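# Raise the tap lever to its top position

## Task

Push the tap's lever upward until it reaches the top of its travel, and make sure it stays there once the robot lets go.

## Robot and tools

Robot: two arms, left_arm and right_arm, each ending in a two-finger gripper. They stand side by side at a table, with a camera stand fixed to the floor behind them. Base poses in the scene frame: left_arm at (-0.001, +0.233, 0) m, quat_wxyz (+1.000, 0, 0, -0.008); right_arm at (+0.016, -0.224, 0) m, quat_wxyz (+1.000, 0, 0, -0.029).

Frames. The scene frame has its origin at table-top height, halfway between the nominal bases. +z points up, +x points out over the table, and left_arm is on the +y side. Arm names do not match image left and right. Reported hand positions (metres), quaternions (wxyz), velocities and targets are all in this scene frame. Offsets are different: they run along the gripper's own Hand target axes. The fingers point along the gripper's +z and open and close along its y. end_effector_position is the point between the pads, roughly 1 cm short of the fingertips. Readings can be a few cm off, more at long reach.

The 14-number row, shared by execute_actions and move: one flat list covering both arms. Numbers 1-7 are left_arm: dx, dy, dz, rx, ry, rz, opening. Numbers 8-14 are the same seven for right_arm. Each value lies in [-1, 1]. dx..rz are an offset, not a pose. They are measured from that arm's Hand target at the start of the action or move, along the Hand target's own axes. Scale: 1.0 = 0.6 m for dx, dy, dz and 180 degrees for rotation. rx, ry, rz form a single rotation vector. opening is absolute: +1 is fully open (0.094 m) and -1 is closed. Six zeros keep an arm at its Hand target. A zero in the opening slot means half-closed, not "no change", so always repeat the current opening you want.

execute_actions(actions, cameras): actions is a list of actions. Each action is a table of up to 15 rows, one row per 1/30 s step. A short table repeats its last row to fill 15 steps. Every row is an offset from the pose at the start of that action, not from the row before it. Sending the same offset again therefore moves the arm further. The result gives the robot state and some end_effector_position samples at selected steps. An empty actions list returns images and every field.

move(target, speed, blend, opening_speed, grip_force, blocking, cameras): drives each gripper in a straight line toward the offset. target is one 14-number row, or a list of up to 15 rows. Every row counts from the same starting Hand targets. All rows share a 10 s cap. speed is the top speed in m/s, 0.002 to 2.9, default 0.25; turning is capped at twice that value in rad/s. Give one value, or one per target. blend, in metres, rounds the corners between list targets; 0 means stop at each one. opening_speed is how fast the opening command changes, in scale units per second, minimum 0.2. grip_force is the pad force limit in newtons, 10 to 50, per arm or shared. It stays in effect until changed, and lower values close slowly. blocking=false makes the call return after about 0.5 s while the motion continues. Moves do not avoid obstacles or the other arm. Fast moves lag and overshoot. Steer paths around each arm's own base. The result ends with a "move:" line giving the outcome (done, off_target, moving, held, fault) and any limits that acted. done means within 10 mm and 2 degrees. limits=paced means the pose was clipped; limits=held means steps were withheld.

wait(seconds 0-10, cameras): lets time pass while both arms hold. stop(cameras): brakes the current move. zoom_image(camera, region [x0,y0,x1,y1] in pixels, at most 504 each way): a closer view from the latest image of cam_head_left, cam_head_right, cam_left_wrist or cam_right_wrist. All four images are 672x504. finished_scene(scene): ends the current scene for good. Its argument is the number of the running scene. The lever must stay raised without the robot touching it.

Result lines. "Hand target" is the last commanded pose after clipping, and it is the base for the next offsets. The gripper often settles a few cm short because of friction or weight. Re-sending zeros asks for the target again; if that fails, send the remaining gap as an offset. The controller limits each step's rotation to 40 degrees away from the measured orientation. grip_measured is the measured opening on the same -1..1 scale and can read about 2.5 mm wide when empty. Joint torques list the joints in order, exclude the gripper, include gravity, and carry offsets and noise. Joints 1-3 wrap sign at ±28 N m. A "within noise" note on joint velocities means the arm is still. "Tool commands" shows the current gripper commands.

Joint ranges (rad): waist -2.618..3.054, shoulder 0..3.142, elbow 0..3.142 (straight at 2.901), wrist pitch and wrist yaw -1.571..1.571, wrist roll -2.094..2.094.

Things to avoid:
- Hitting the tap or table hard; approach slowly, since contact force grows with speed and with how far the target lies past the contact point.
- Any contact between the arms, their grippers or their wrist cameras.
- Pulling on camera cables.
- Knocking anything off the table.
- Leaving an arm pushing against something it cannot move. To release a push, set a target back on the near side of the gripper.
- Motor overheating from stretched arms, held loads or pushing: MOTOR HOT appears at 75 °C, a fault fold at 90 °C, and the arm collapses at 100 °C.
- Arm stops and faults, which are penalized.

Each tool is called after ">>>" as name([rows], argument=value, ...), one row to a line, values as JSON.

## Session

>>> execute_actions(actions=[])

Scene clock: 0.00 s.
left_arm: end_effector_position=(+0.3116, +0.2945, +0.1991) grip_measured=+1.000 end_effector_quat_wxyz=(+0.576, -0.166, +0.794, +0.101) | right_arm: end_effector_position=(+0.3256, -0.2579, +0.1478) grip_measured=+1.000 end_effector_quat_wxyz=(+0.481, +0.144, +0.857, -0.116)
Joint positions: left_arm=[-0.001 0.807 0.451 0.01 -0.376 -0.164 0.094] | right_arm=[0.211 0.941 0.495 -0.165 0.471 0.237 0.094]
Joint velocities: within noise
Joint torques (N m): no reading
Motor temperatures (°C): left_arm=[32 31 39 33 29 28 27] | right_arm=[30 30 34 30 28 27 28]
Heat: left arm: 39 °C; right arm: 34 °C.
Hand target: left_arm +0.3129, +0.2949, +0.2096; +0.587, -0.168, +0.786, +0.099 | right_arm +0.3260, -0.2586, +0.1524; +0.485, +0.146, +0.855, -0.117
Tool commands: left_gripper/opening=+1.0 right_gripper/opening=+1.0

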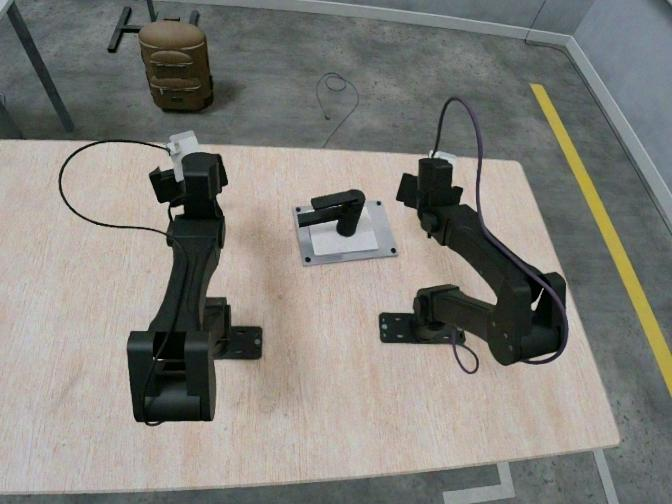

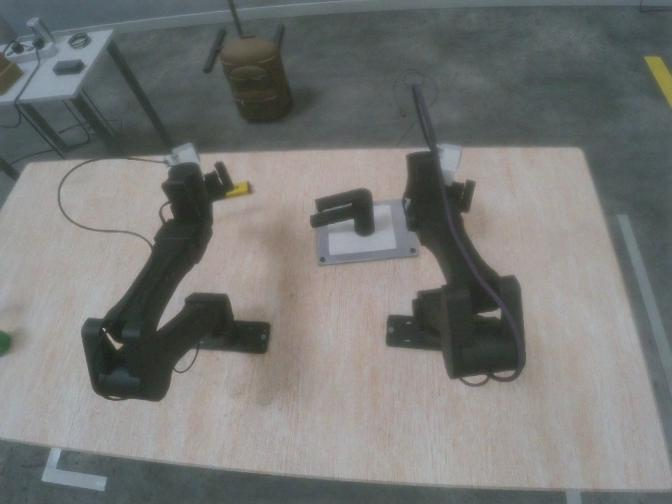

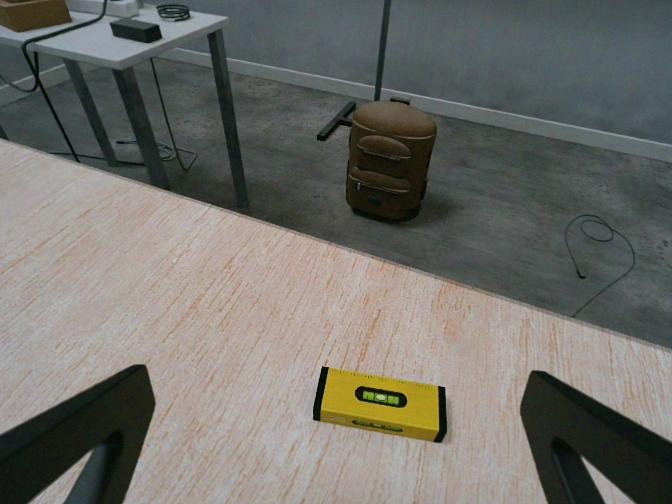

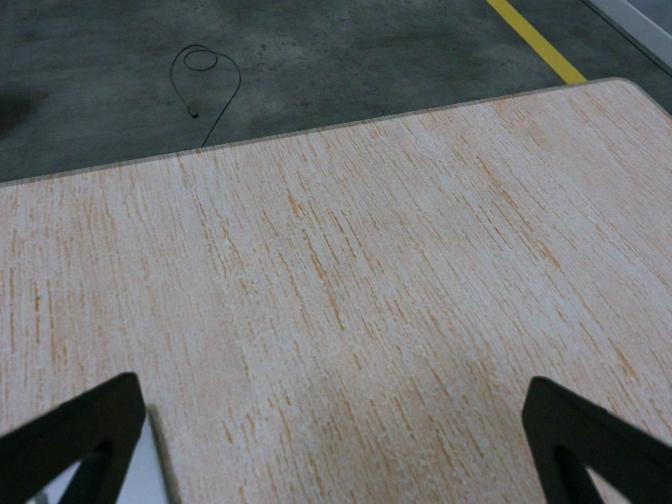

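>>> zoom_image(camera="cam_head_left", region=[270, 160, 420, 280])

>>> zoom_image(camera="cam_head_right", region=[290, 160, 440, 280])

Scaled by 3.360 from the camera's 672x504 image, which has a finer 960x720 frame.

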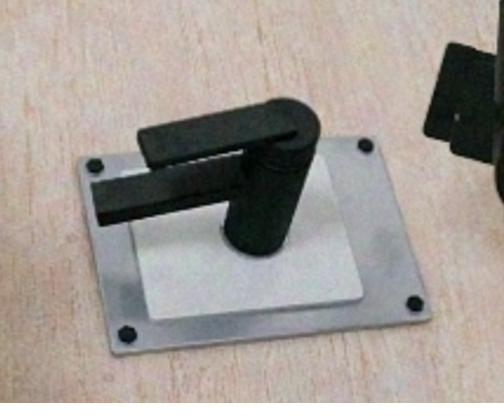

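Scaled by 3.360 from the camera's 672x504 image, which has a finer 960x720 frame.

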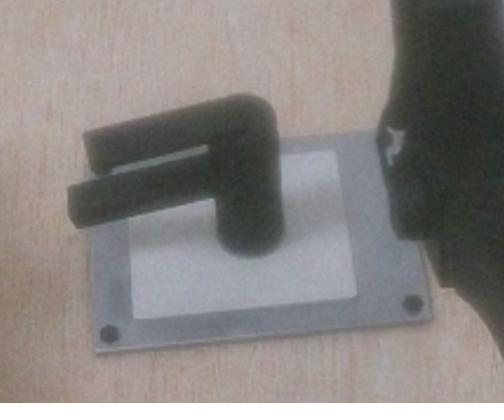

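>>> move(target=[0.092,-0.2008,-0.2152,0.1208,-0.09,0.0312,-1,0,0,0,0,0,0,1], speed=0.15, cameras=["all"])

Scene clock: 38.47 s.
left_arm: end_effector_position=(+0.2309, +0.1291, +0.2003) grip_measured=-0.983 end_effector_quat_wxyz=(+0.706, +0.001, +0.708, -0.001) | right_arm: end_effector_position=(+0.3256, -0.2579, +0.1478) grip_measured=+1.000 end_effector_quat_wxyz=(+0.481, +0.144, +0.857, -0.116)
Joint positions: left_arm=[-1.097 0.597 0.094 0.493 -1.111 -0.008 0.001] | right_arm=[0.211 0.941 0.495 -0.165 0.471 0.237 0.094]
Joint torques (N m): left_arm=[-0.44 0.79 7.21 1.56 -0.11 0.03] | right_arm=[-0.2 -1.98 6.84 1.88 0.23 0.01]
Motor temperatures (°C): left_arm=[32 31 41 42 29 28 27] | right_arm=[30 30 38 33 28 27 28]
Heat: left arm: 42 °C; right arm: 38 °C.
Hand target: left_arm +0.2301, +0.1299, +0.1994; +0.707, -0.001, +0.707, +0.001 | right_arm +0.3260, -0.2586, +0.1524; +0.485, +0.146, +0.855, -0.117
Off the commanded pose: left_arm 0.001 m, 0 deg | right_arm 0.005 m, 1 deg.
move: done
camera_calibration:
cam_left_wrist: T_world_to_cam=[[0.0307157, -0.999423, 0.0145316, 0.120091], [-0.440991, -0.0265973, -0.897117, 0.320688], [0.896986, 0.0211473, -0.441553, -0.037381], [0, 0, 0, 1]] pos_world=[0.171262, 0.129342, 0.269444]

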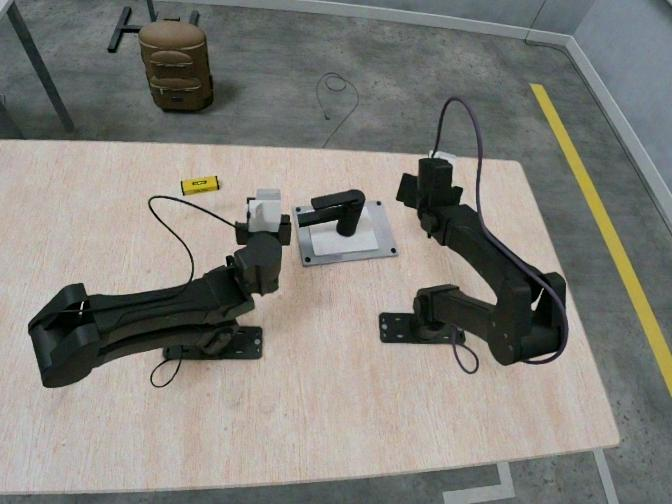

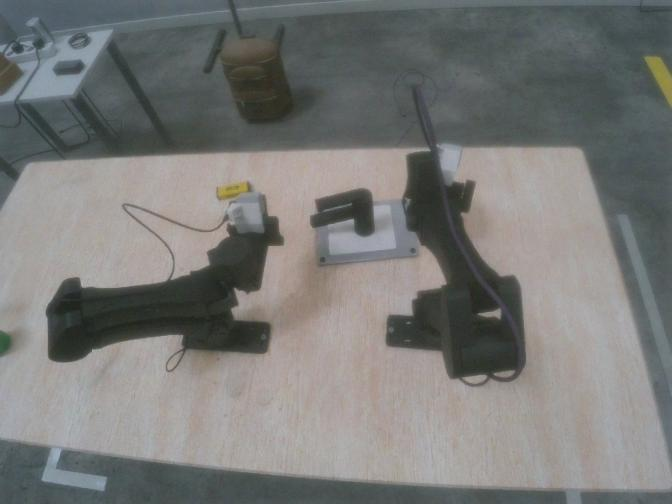

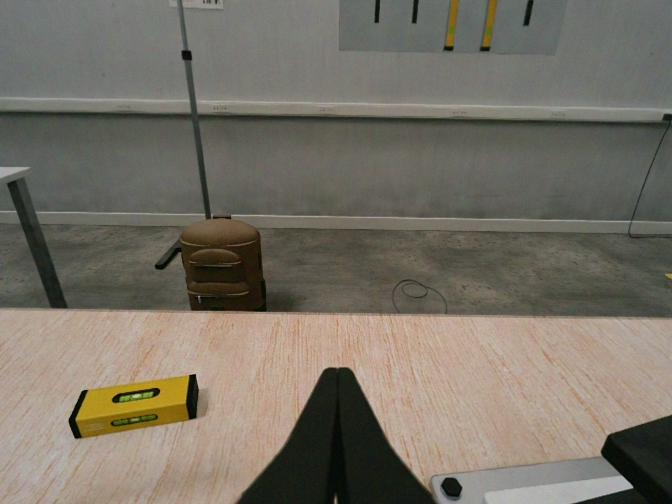

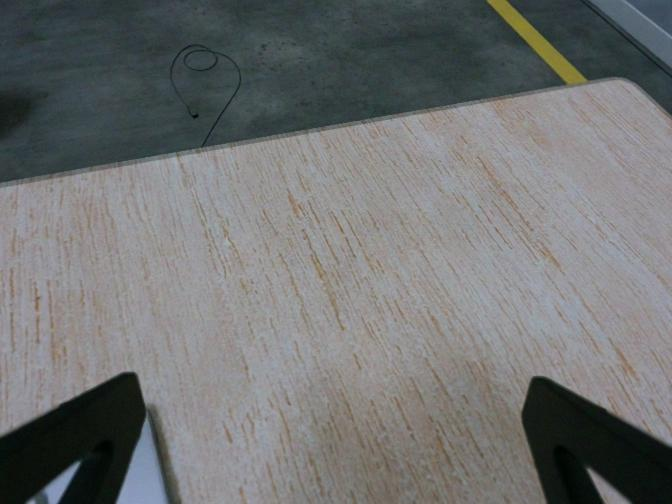

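>>> move([
  [0.06,0,-0.067,0,0,0,-1,0,0,0,0,0,0,1],
  [0.1373,-0.183,-0.067,0,0,0,-1,0,0,0,0,0,0,1],
], speed=0.15, blend=[0.02,0], cameras=["cam_head_left","cam_head_right","cam_left_wrist"])

Scene clock: 43.90 s.
left_arm: end_effector_position=(+0.1909, +0.0163, +0.1180) grip_measured=-0.983 end_effector_quat_wxyz=(+0.699, -0.003, +0.715, -0.005) | right_arm: end_effector_position=(+0.3256, -0.2579, +0.1478) grip_measured=+1.000 end_effector_quat_wxyz=(+0.481, +0.144, +0.857, -0.116)
Joint positions: left_arm=[-1.503 1.691 0.287 1.009 -1.512 -0.405 0.001] | right_arm=[0.211 0.941 0.495 -0.165 0.471 0.237 0.094]
Joint torques (N m): left_arm=[-0.29 -3.95 3.63 1.29 -0.39 0.05] | right_arm=[-0.01 -2 6.94 1.89 0.22 0]
Heat: left arm: 41 °C; right arm: 38 °C.
Hand target: left_arm +0.1901, +0.0200, +0.1170; +0.707, -0.001, +0.707, +0.001 | right_arm +0.3260, -0.2586, +0.1524; +0.485, +0.146, +0.855, -0.117
Off the commanded pose: left_arm 0.004 m, 1 deg | right_arm 0.005 m, 1 deg.
move: done
camera_calibration:
cam_left_wrist: T_world_to_cam=[[0.0307226, -0.999213, 0.0250932, 0.00839482], [-0.457571, -0.0363799, -0.888429, 0.228573], [0.888642, 0.015813, -0.458328, -0.0318191], [0, 0, 0, 1]] pos_world=[0.132606, 0.0172068, 0.188277]
Images, in order (width x height): cam_head_left 672x504, cam_head_right 672x504, cam_left_wrist 672x504.

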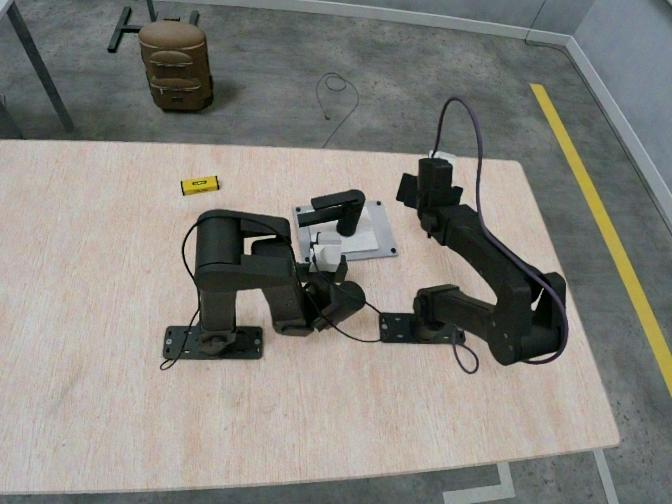

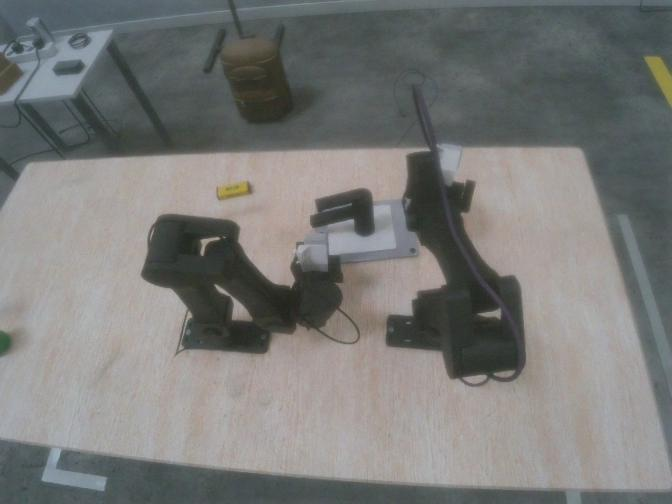

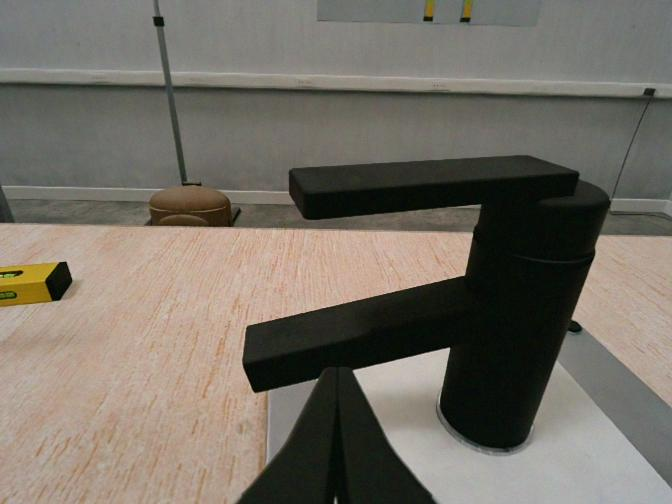

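>>> move(target=[0,-0.007,0.12,0,0,0,-1,0,0,0,0,0,0,1], speed=0.12, cameras=["cam_head_left","cam_head_right","cam_left_wrist"])

Scene clock: 52.90 s.
left_arm: end_effector_position=(+0.2593, +0.0183, +0.1117) grip_measured=-0.983 end_effector_quat_wxyz=(+0.697, +0.012, +0.717, +0.017) | right_arm: end_effector_position=(+0.3256, -0.2579, +0.1478) grip_measured=+1.000 end_effector_quat_wxyz=(+0.481, +0.144, +0.857, -0.116)
Joint positions: left_arm=[-1.202 1.9 0.308 1.512 -1.224 -0.034 0.001] | right_arm=[0.211 0.941 0.495 -0.165 0.471 0.237 0.094]
Joint torques (N m): left_arm=[0.66 -4.79 4.22 1.86 0.05 0.06] | right_arm=[-0.02 -1.99 7.08 1.89 0.2 0]
Heat: left arm: 41 °C; right arm: 38 °C.
Hand target: left_arm +0.2621, +0.0160, +0.1170; +0.707, -0.001, +0.707, +0.001 | right_arm +0.3260, -0.2586, +0.1524; +0.485, +0.146, +0.855, -0.117
Off the commanded pose: left_arm 0.006 m, 3 deg | right_arm 0.005 m, 1 deg.
joint sent to its limit (left arm) — joint 4 (wrist pitch), upper limit. The joint targets still meet the commanded pose.
move: off_target (left_arm)
camera_calibration:
cam_left_wrist: T_world_to_cam=[[0.0392954, -0.998844, -0.0276913, 0.0122187], [-0.461731, 0.00642558, -0.886997, 0.254495], [0.886149, 0.0476408, -0.460945, -0.0950922], [0, 0, 0, 1]] pos_world=[0.201294, 0.0150996, 0.182243]
Images, in order (width x height): cam_head_left 672x504, cam_head_right 672x504, cam_left_wrist 672x504.

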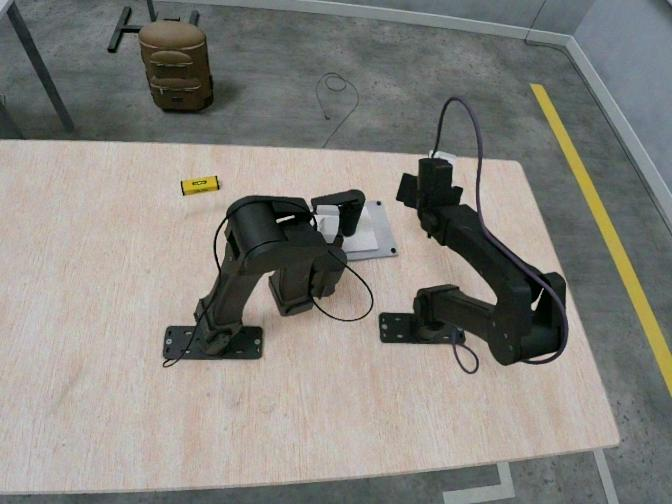

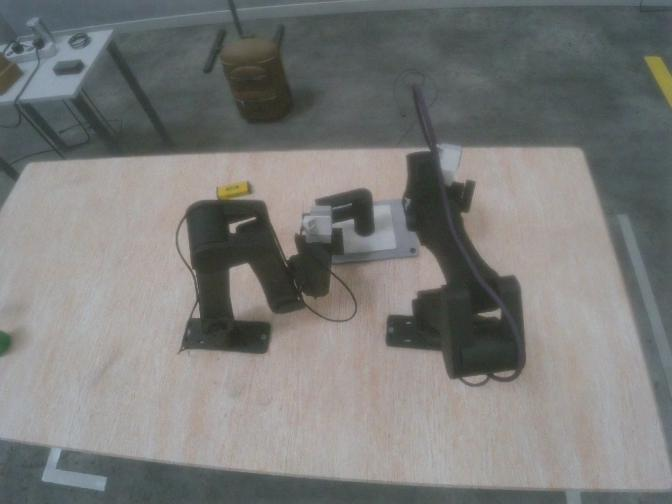

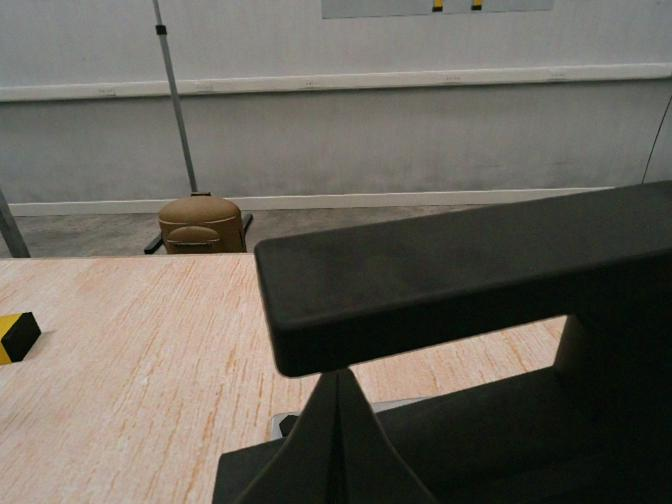

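>>> move([
  [-0.0183,-0.0133,0,0,0,0,-1,0,0,0,0,0,0,1],
  [-0.0518,-0.009,0,0,0,0,-1,0,0,0,0,0,0,1],
], speed=0.05, blend=[0.01,0], cameras=["cam_head_left","cam_head_right","cam_left_wrist"])

Scene clock: 59.83 s.
left_arm: end_effector_position=(+0.2601, +0.0142, +0.1270) grip_measured=-0.983 end_effector_quat_wxyz=(+0.694, +0.034, +0.719, +0.035) | right_arm: end_effector_position=(+0.3256, -0.2579, +0.1478) grip_measured=+1.000 end_effector_quat_wxyz=(+0.481, +0.144, +0.857, -0.116)
Joint positions: left_arm=[-1.203 1.781 0.329 1.35 -1.22 0.001 0.001] | right_arm=[0.211 0.941 0.495 -0.165 0.471 0.237 0.094]
Joint torques (N m): left_arm=[0.21 -8.75 5.85 1.77 -0.04 -0.03] | right_arm=[-0.16 -1.95 6.86 1.87 0.24 0.02]
Heat: left arm: 42 °C; right arm: 38 °C.
Hand target: left_arm +0.2621, +0.0106, +0.1480; +0.707, -0.001, +0.707, +0.001 | right_arm +0.3260, -0.2586, +0.1524; +0.485, +0.146, +0.855, -0.117
Off the commanded pose: left_arm 0.021 m, 6 deg | right_arm 0.005 m, 1 deg.
move: off_target (left_arm); blend cut to 0.0068 m at target 1
camera_calibration:
cam_left_wrist: T_world_to_cam=[[0.0324121, -0.995974, -0.0835803, 0.0172692], [-0.468777, 0.058707, -0.881363, 0.268871], [0.882722, 0.0677474, -0.464987, -0.0875554], [0, 0, 0, 1]] pos_world=[0.202768, 0.00734671, 0.197705]
Images, in order (width x height): cam_head_left 672x504, cam_head_right 672x504, cam_left_wrist 672x504.

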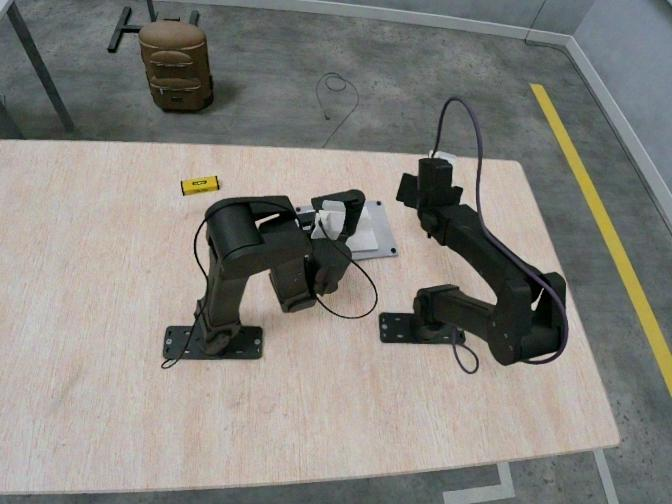

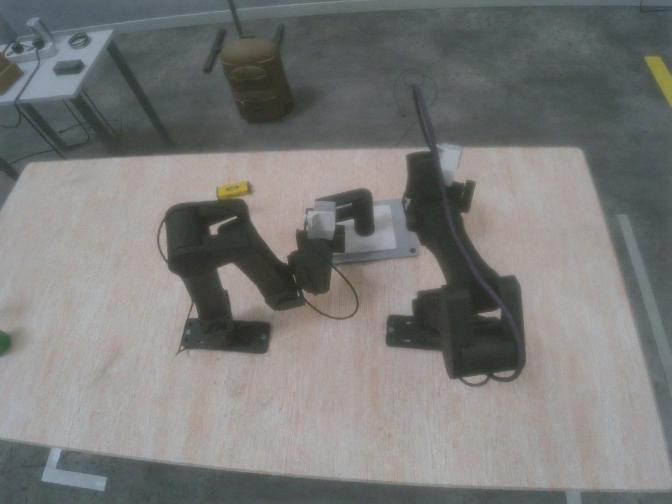

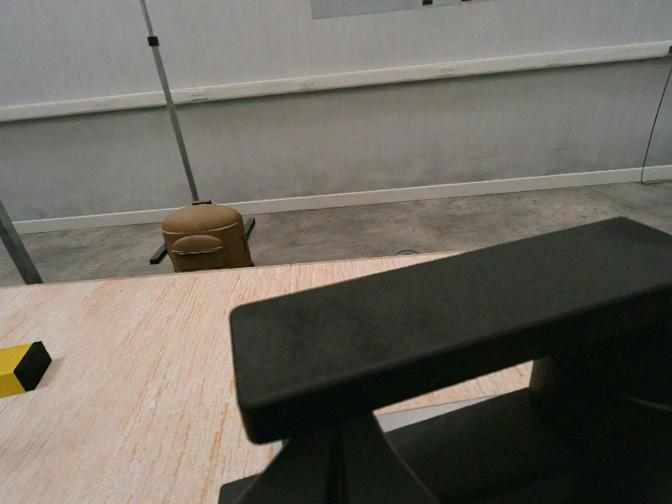

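>>> move(target=[-0.04,-0.005,0,0,0,0,-1,0,0,0,0,0,0,1], speed=0.05, cameras=["cam_head_right","cam_left_wrist"])

Scene clock: 63.30 s.
left_arm: end_effector_position=(+0.2592, +0.0127, +0.1421) grip_measured=-0.983 end_effector_quat_wxyz=(+0.688, +0.052, +0.723, +0.040) | right_arm: end_effector_position=(+0.3256, -0.2579, +0.1478) grip_measured=+1.000 end_effector_quat_wxyz=(+0.481, +0.144, +0.857, -0.116)
Joint positions: left_arm=[-1.204 1.649 0.342 1.166 -1.204 -0.001 0.001] | right_arm=[0.211 0.941 0.495 -0.165 0.471 0.237 0.094]
Joint torques (N m): left_arm=[0.02 -8.4 8.7 1.88 -0.27 -0.05] | right_arm=[-0.03 -1.98 6.91 1.89 0.22 -0.01]
Heat: left arm: 43 °C; right arm: 38 °C.
Hand target: left_arm +0.2622, +0.0075, +0.1720; +0.707, -0.001, +0.707, +0.001 | right_arm +0.3260, -0.2586, +0.1524; +0.485, +0.146, +0.855, -0.117
Off the commanded pose: left_arm 0.031 m, 8 deg | right_arm 0.005 m, 1 deg.
move: off_target (left_arm)
camera_calibration:
cam_left_wrist: T_world_to_cam=[[0.0140466, -0.993069, -0.116687, 0.0266016], [-0.480468, 0.0956392, -0.871782, 0.282955], [0.8769, 0.0683098, -0.475795, -0.0765696], [0, 0, 0, 1]] pos_world=[0.202721, 0.00458606, 0.213348]
Images, in order (width x height): cam_head_right 672x504, cam_left_wrist 672x504.

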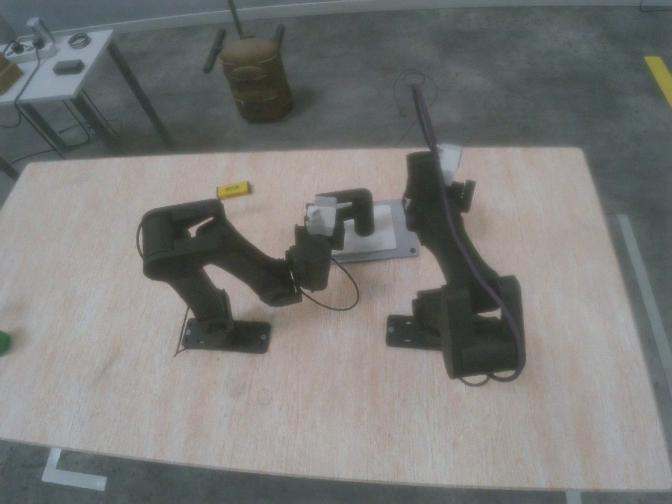

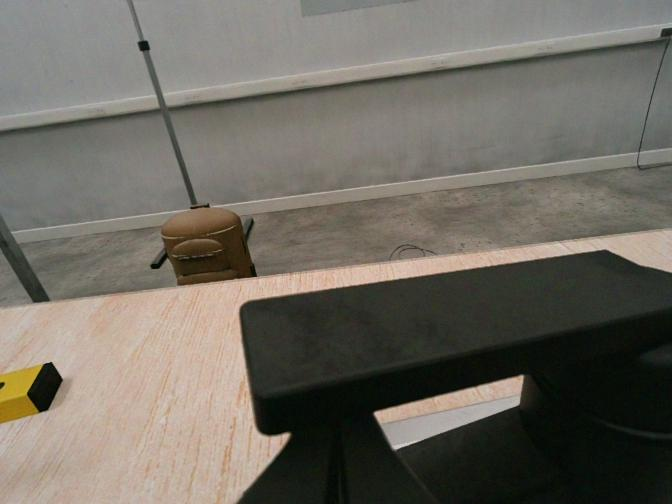

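>>> move(target=[-0.0433,-0.0283,0.006,0,0,0,-1,0,0,0,0,0,0,1], speed=0.05, cameras=["cam_head_right","cam_left_wrist"])

Scene clock: 68.07 s.
left_arm: end_effector_position=(+0.2624, +0.0036, +0.1618) grip_measured=-0.983 end_effector_quat_wxyz=(+0.686, +0.048, +0.724, +0.057) | right_arm: end_effector_position=(+0.3256, -0.2579, +0.1478) grip_measured=+1.000 end_effector_quat_wxyz=(+0.481, +0.144, +0.857, -0.116)
Joint positions: left_arm=[-1.212 1.585 0.43 0.991 -1.241 -0.005 0.001] | right_arm=[0.211 0.941 0.495 -0.165 0.471 0.237 0.094]
Joint torques (N m): left_arm=[-0.16 -8.55 10.86 1.96 0 0] | right_arm=[-0.17 -1.96 7.02 1.89 0.22 0]
Heat: left arm: 43 °C; right arm: 38 °C.
Hand target: left_arm +0.2658, -0.0094, +0.1980; +0.707, -0.001, +0.707, +0.001 | right_arm +0.3260, -0.2586, +0.1524; +0.485, +0.146, +0.855, -0.117
Off the commanded pose: left_arm 0.039 m, 9 deg | right_arm 0.005 m, 1 deg.
move: off_target (left_arm)
camera_calibration:
cam_left_wrist: T_world_to_cam=[[0.0426735, -0.989717, -0.136524, 0.0154434], [-0.485618, 0.0988735, -0.868561, 0.303402], [0.873129, 0.103363, -0.476405, -0.0684119], [0, 0, 0, 1]] pos_world=[0.206411, -0.00764247, 0.23304]
Images, in order (width x height): cam_head_right 672x504, cam_left_wrist 672x504.

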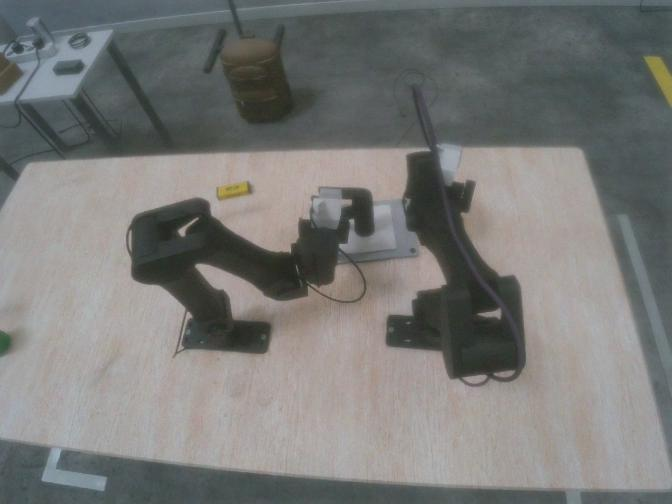

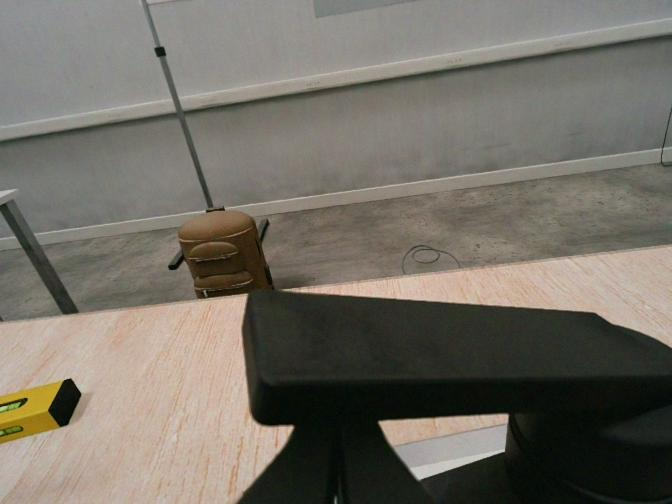

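>>> move(target=[-0.035,-0.038,0,0,0,0,-1,0,0,0,0,0,0,1], speed=0.05, cameras=["cam_head_right","cam_left_wrist"])

Scene clock: 71.30 s.
left_arm: end_effector_position=(+0.2597, -0.0055, +0.1613) grip_measured=-0.983 end_effector_quat_wxyz=(+0.670, +0.079, +0.731, +0.104) | right_arm: end_effector_position=(+0.3256, -0.2579, +0.1478) grip_measured=+1.000 end_effector_quat_wxyz=(+0.481, +0.144, +0.857, -0.116)
Joint positions: left_arm=[-1.239 1.578 0.511 0.767 -1.29 -0.027 0.001] | right_arm=[0.211 0.941 0.495 -0.165 0.471 0.237 0.094]
Joint torques (N m): left_arm=[-0.44 -10.47 14.09 2.49 0.11 -0.01] | right_arm=[-0.14 -1.91 6.99 1.89 0.2 0]
Heat: left arm: 44 °C; right arm: 38 °C.
Hand target: left_arm +0.2659, -0.0322, +0.2189; +0.707, -0.001, +0.707, +0.001 | right_arm +0.3260, -0.2586, +0.1524; +0.485, +0.146, +0.855, -0.117
Off the commanded pose: left_arm 0.064 m, 16 deg | right_arm 0.005 m, 1 deg.
move: off_target (left_arm)
camera_calibration:
cam_left_wrist: T_world_to_cam=[[0.0583531, -0.967413, -0.246388, 0.0203211], [-0.516633, 0.181923, -0.836657, 0.305933], [0.854216, 0.176114, -0.489182, -0.0578642], [0, 0, 0, 1]] pos_world=[0.206298, -0.0258067, 0.232662]
Images, in order (width x height): cam_head_right 672x504, cam_left_wrist 672x504.

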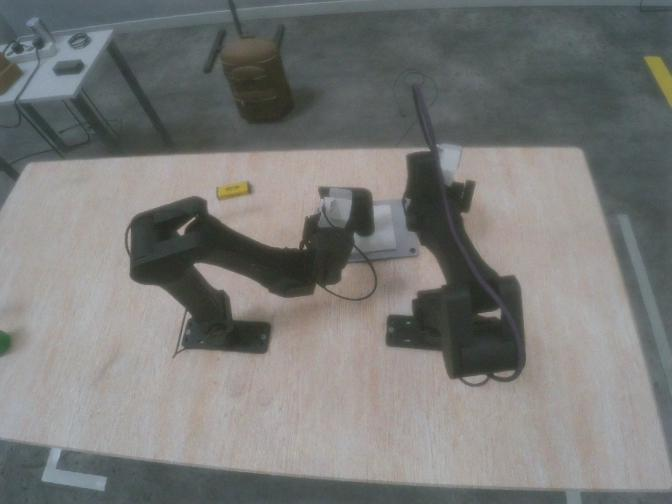

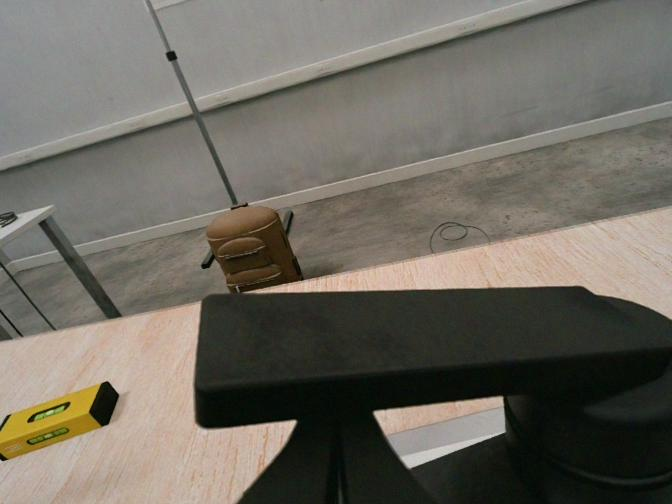

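>>> move([
  [0.09,0.03,0,0,0,0,-1,0,0,0,0,0,0,1],
  [0.1,0.07,0,0,0,0,-1,0,0,0,0,0,0,1],
], speed=0.06, blend=[0.01,0], cameras=["cam_head_left","cam_head_right","cam_left_wrist"])

Scene clock: 79.50 s.
left_arm: end_effector_position=(+0.2649, +0.0091, +0.1608) grip_measured=-0.983 end_effector_quat_wxyz=(+0.706, -0.004, +0.708, +0.002) | right_arm: end_effector_position=(+0.3256, -0.2579, +0.1478) grip_measured=+1.000 end_effector_quat_wxyz=(+0.481, +0.144, +0.857, -0.116)
Joint positions: left_arm=[-1.193 1.671 0.375 1.288 -1.218 -0.01 0.001] | right_arm=[0.211 0.941 0.495 -0.165 0.471 0.237 0.094]
Joint torques (N m): left_arm=[0.46 -4.51 4.44 1.52 0.13 0.04] | right_arm=[-0.05 -1.83 7.04 1.91 0.23 -0.01]
Motor temperatures (°C): left_arm=[32 33 43 47 29 28 29] | right_arm=[30 30 38 33 28 27 28]
Heat: left arm: 47 °C; right arm: 38 °C.
Hand target: left_arm +0.2658, +0.0098, +0.1590; +0.707, -0.001, +0.707, +0.001 | right_arm +0.3260, -0.2586, +0.1524; +0.485, +0.146, +0.855, -0.117
Off the commanded pose: left_arm 0.002 m, 0 deg | right_arm 0.005 m, 1 deg.
move: done
camera_calibration:
cam_left_wrist: T_world_to_cam=[[0.0409528, -0.999018, 0.0169157, -0.00342883], [-0.439639, -0.0332199, -0.89756, 0.296842], [0.89724, 0.0293208, -0.440568, -0.0831716], [0, 0, 0, 1]] pos_world=[0.205269, 0.00887428, 0.229849]
Images, in order (width x height): cam_head_left 672x504, cam_head_right 672x504, cam_left_wrist 672x504.

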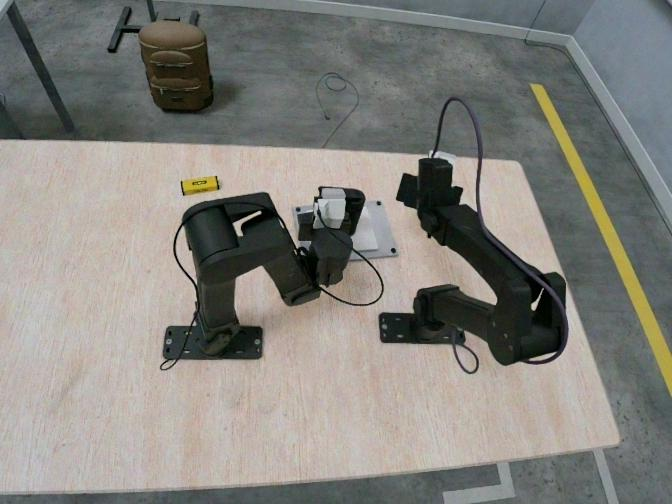

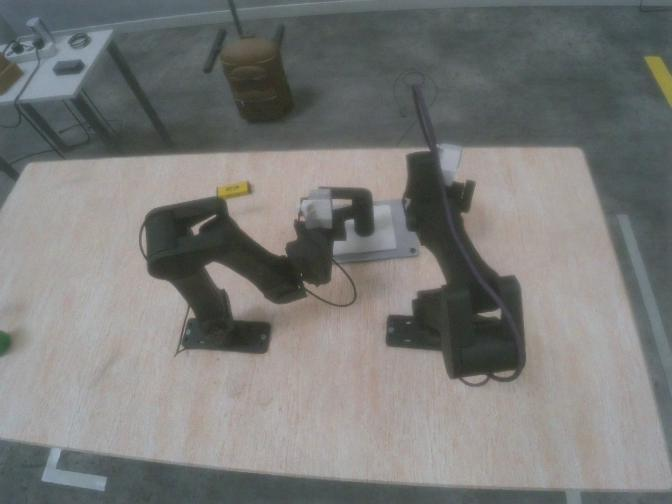

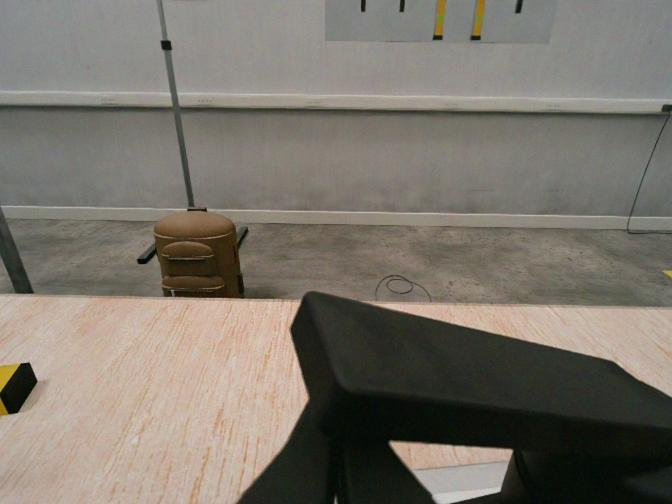

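>>> move(target=[-0.06,-0.02,0,0,0,0,-1,0,0,0,0,0,0,1], speed=0.05, cameras=["cam_head_left","cam_head_right","cam_left_wrist"])

Scene clock: 88.03 s.
left_arm: end_effector_position=(+0.2635, +0.0113, +0.1629) grip_measured=-0.983 end_effector_quat_wxyz=(+0.688, +0.042, +0.722, +0.056) | right_arm: end_effector_position=(+0.3256, -0.2579, +0.1478) grip_measured=+1.000 end_effector_quat_wxyz=(+0.481, +0.144, +0.857, -0.116)
Joint positions: left_arm=[-1.199 1.569 0.405 1.02 -1.236 0.004 0.001] | right_arm=[0.211 0.941 0.495 -0.165 0.471 0.237 0.094]
Joint torques (N m): left_arm=[-0.44 -8.09 10.4 1.85 0.05 -0.07] | right_arm=[-0.03 -2 6.99 1.89 0.22 -0.01]
Heat: left arm: 46 °C; right arm: 38 °C.
Hand target: left_arm +0.2658, -0.0022, +0.1951; +0.707, -0.001, +0.707, +0.001 | right_arm +0.3260, -0.2586, +0.1524; +0.485, +0.146, +0.855, -0.117
Off the commanded pose: left_arm 0.035 m, 8 deg | right_arm 0.005 m, 1 deg.
move: off_target (left_arm)
camera_calibration:
cam_left_wrist: T_world_to_cam=[[0.0505808, -0.990715, -0.126197, 0.0194788], [-0.481142, 0.0865561, -0.872359, 0.303677], [0.875182, 0.104843, -0.472297, -0.0709585], [0, 0, 0, 1]] pos_world=[0.207228, 0.000452339, 0.23386]
Images, in order (width x height): cam_head_left 672x504, cam_head_right 672x504, cam_left_wrist 672x504.

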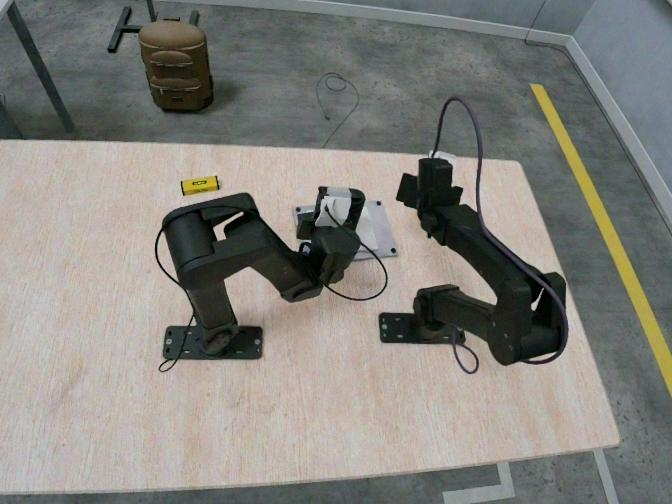

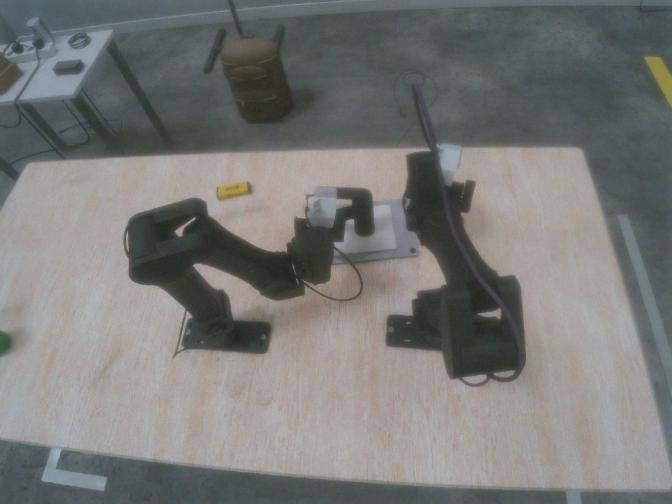

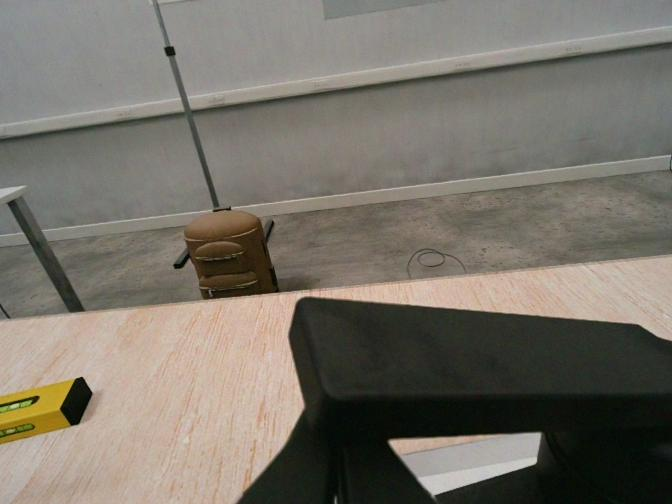

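>>> move(target=[-0.022,-0.005,0,0,0,0,-1,0,0,0,0,0,0,1], speed=0.05, cameras=["cam_left_wrist"])

Scene clock: 92.70 s.
left_arm: end_effector_position=(+0.2624, +0.0118, +0.1640) grip_measured=-0.983 end_effector_quat_wxyz=(+0.678, +0.063, +0.728, +0.075) | right_arm: end_effector_position=(+0.3256, -0.2579, +0.1478) grip_measured=+1.000 end_effector_quat_wxyz=(+0.481, +0.144, +0.857, -0.116)
Joint positions: left_arm=[-1.202 1.523 0.423 0.889 -1.237 -0.003 0.001] | right_arm=[0.211 0.941 0.495 -0.165 0.471 0.237 0.094]
Joint torques (N m): left_arm=[-0.5 -8.66 11.97 2.19 -0.02 -0.11] | right_arm=[-0.08 -1.94 6.94 1.92 0.22 0]
Heat: left arm: 46 °C; right arm: 38 °C.
Hand target: left_arm +0.2658, -0.0053, +0.2082; +0.707, -0.001, +0.707, +0.001 | right_arm +0.3260, -0.2586, +0.1524; +0.485, +0.146, +0.855, -0.117
Off the commanded pose: left_arm 0.047 m, 12 deg | right_arm 0.005 m, 1 deg.
move: off_target (left_arm)
camera_calibration:
cam_left_wrist: T_world_to_cam=[[0.0451783, -0.982127, -0.182715, 0.0306427], [-0.500907, 0.135976, -0.854753, 0.305804], [0.864321, 0.130139, -0.485811, -0.0646293], [0, 0, 0, 1]] pos_world=[0.207655, -0.0030761, 0.235588]
Images, in order (width x height): cam_left_wrist 672x504.

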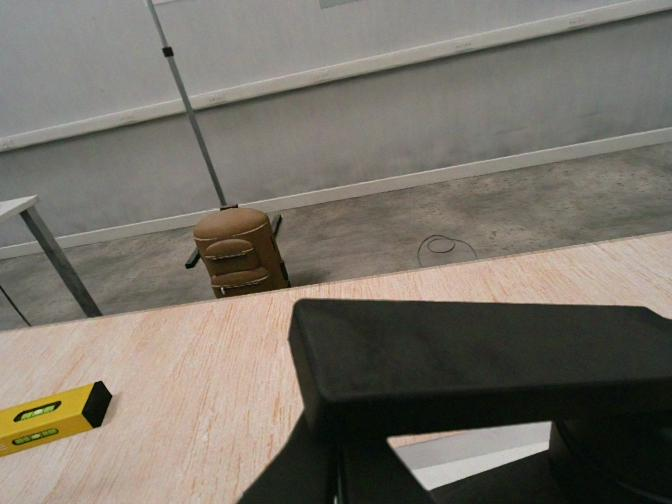

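>>> move([
  [0.097,0.025,0,0,0,0,-1,0,0,0,0,0,0,1],
  [0.097,0.025,-0.14,0,0,0,-1,0,0,0,0,0,0,1],
], speed=0.1, cameras=["cam_head_left","cam_head_right","cam_left_wrist"])

Scene clock: 98.73 s.
left_arm: end_effector_position=(+0.1831, +0.0060, +0.1455) grip_measured=-0.983 end_effector_quat_wxyz=(+0.707, +0.012, +0.707, +0.009) | right_arm: end_effector_position=(+0.3256, -0.2579, +0.1478) grip_measured=+1.000 end_effector_quat_wxyz=(+0.481, +0.144, +0.857, -0.116)
Joint positions: left_arm=[-1.54 1.704 0.304 1.353 -1.553 -0.017 0.001] | right_arm=[0.211 0.941 0.495 -0.165 0.471 0.237 0.094]
Joint torques (N m): left_arm=[-0.36 -6.71 3.64 1.21 -0.15 -0.04] | right_arm=[-0.06 -1.98 6.93 1.9 0.23 0.01]
Heat: left arm: 46 °C; right arm: 38 °C.
Hand target: left_arm +0.1817, +0.0095, +0.1501; +0.707, -0.001, +0.707, +0.001 | right_arm +0.3260, -0.2586, +0.1524; +0.485, +0.146, +0.855, -0.117
Off the commanded pose: left_arm 0.006 m, 2 deg | right_arm 0.005 m, 1 deg.
move: done
camera_calibration:
cam_left_wrist: T_world_to_cam=[[0.0291392, -0.999453, -0.0156127, 0.00397861], [-0.438178, 0.00126663, -0.898887, 0.246772], [0.898416, 0.033034, -0.437901, -0.0169816], [0, 0, 0, 1]] pos_world=[0.123271, 0.00422484, 0.214446]
Images, in order (width x height): cam_head_left 672x504, cam_head_right 672x504, cam_left_wrist 672x504.

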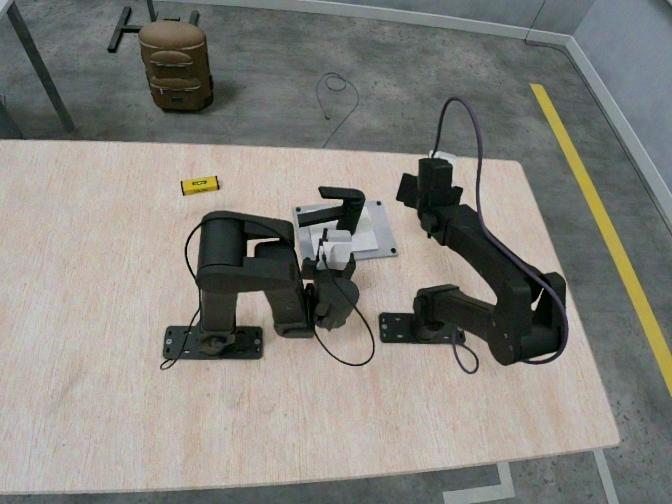

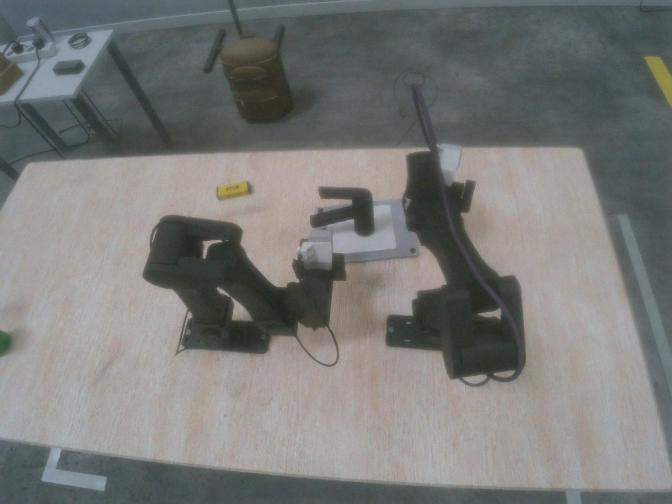

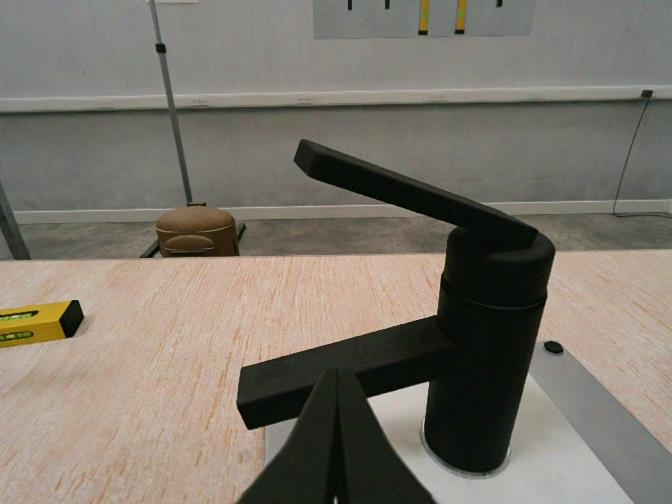

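Lever up about 25–28°. Finish this practice scene.

>>> finished_scene(scene=1)

The scene is finished: the task was done.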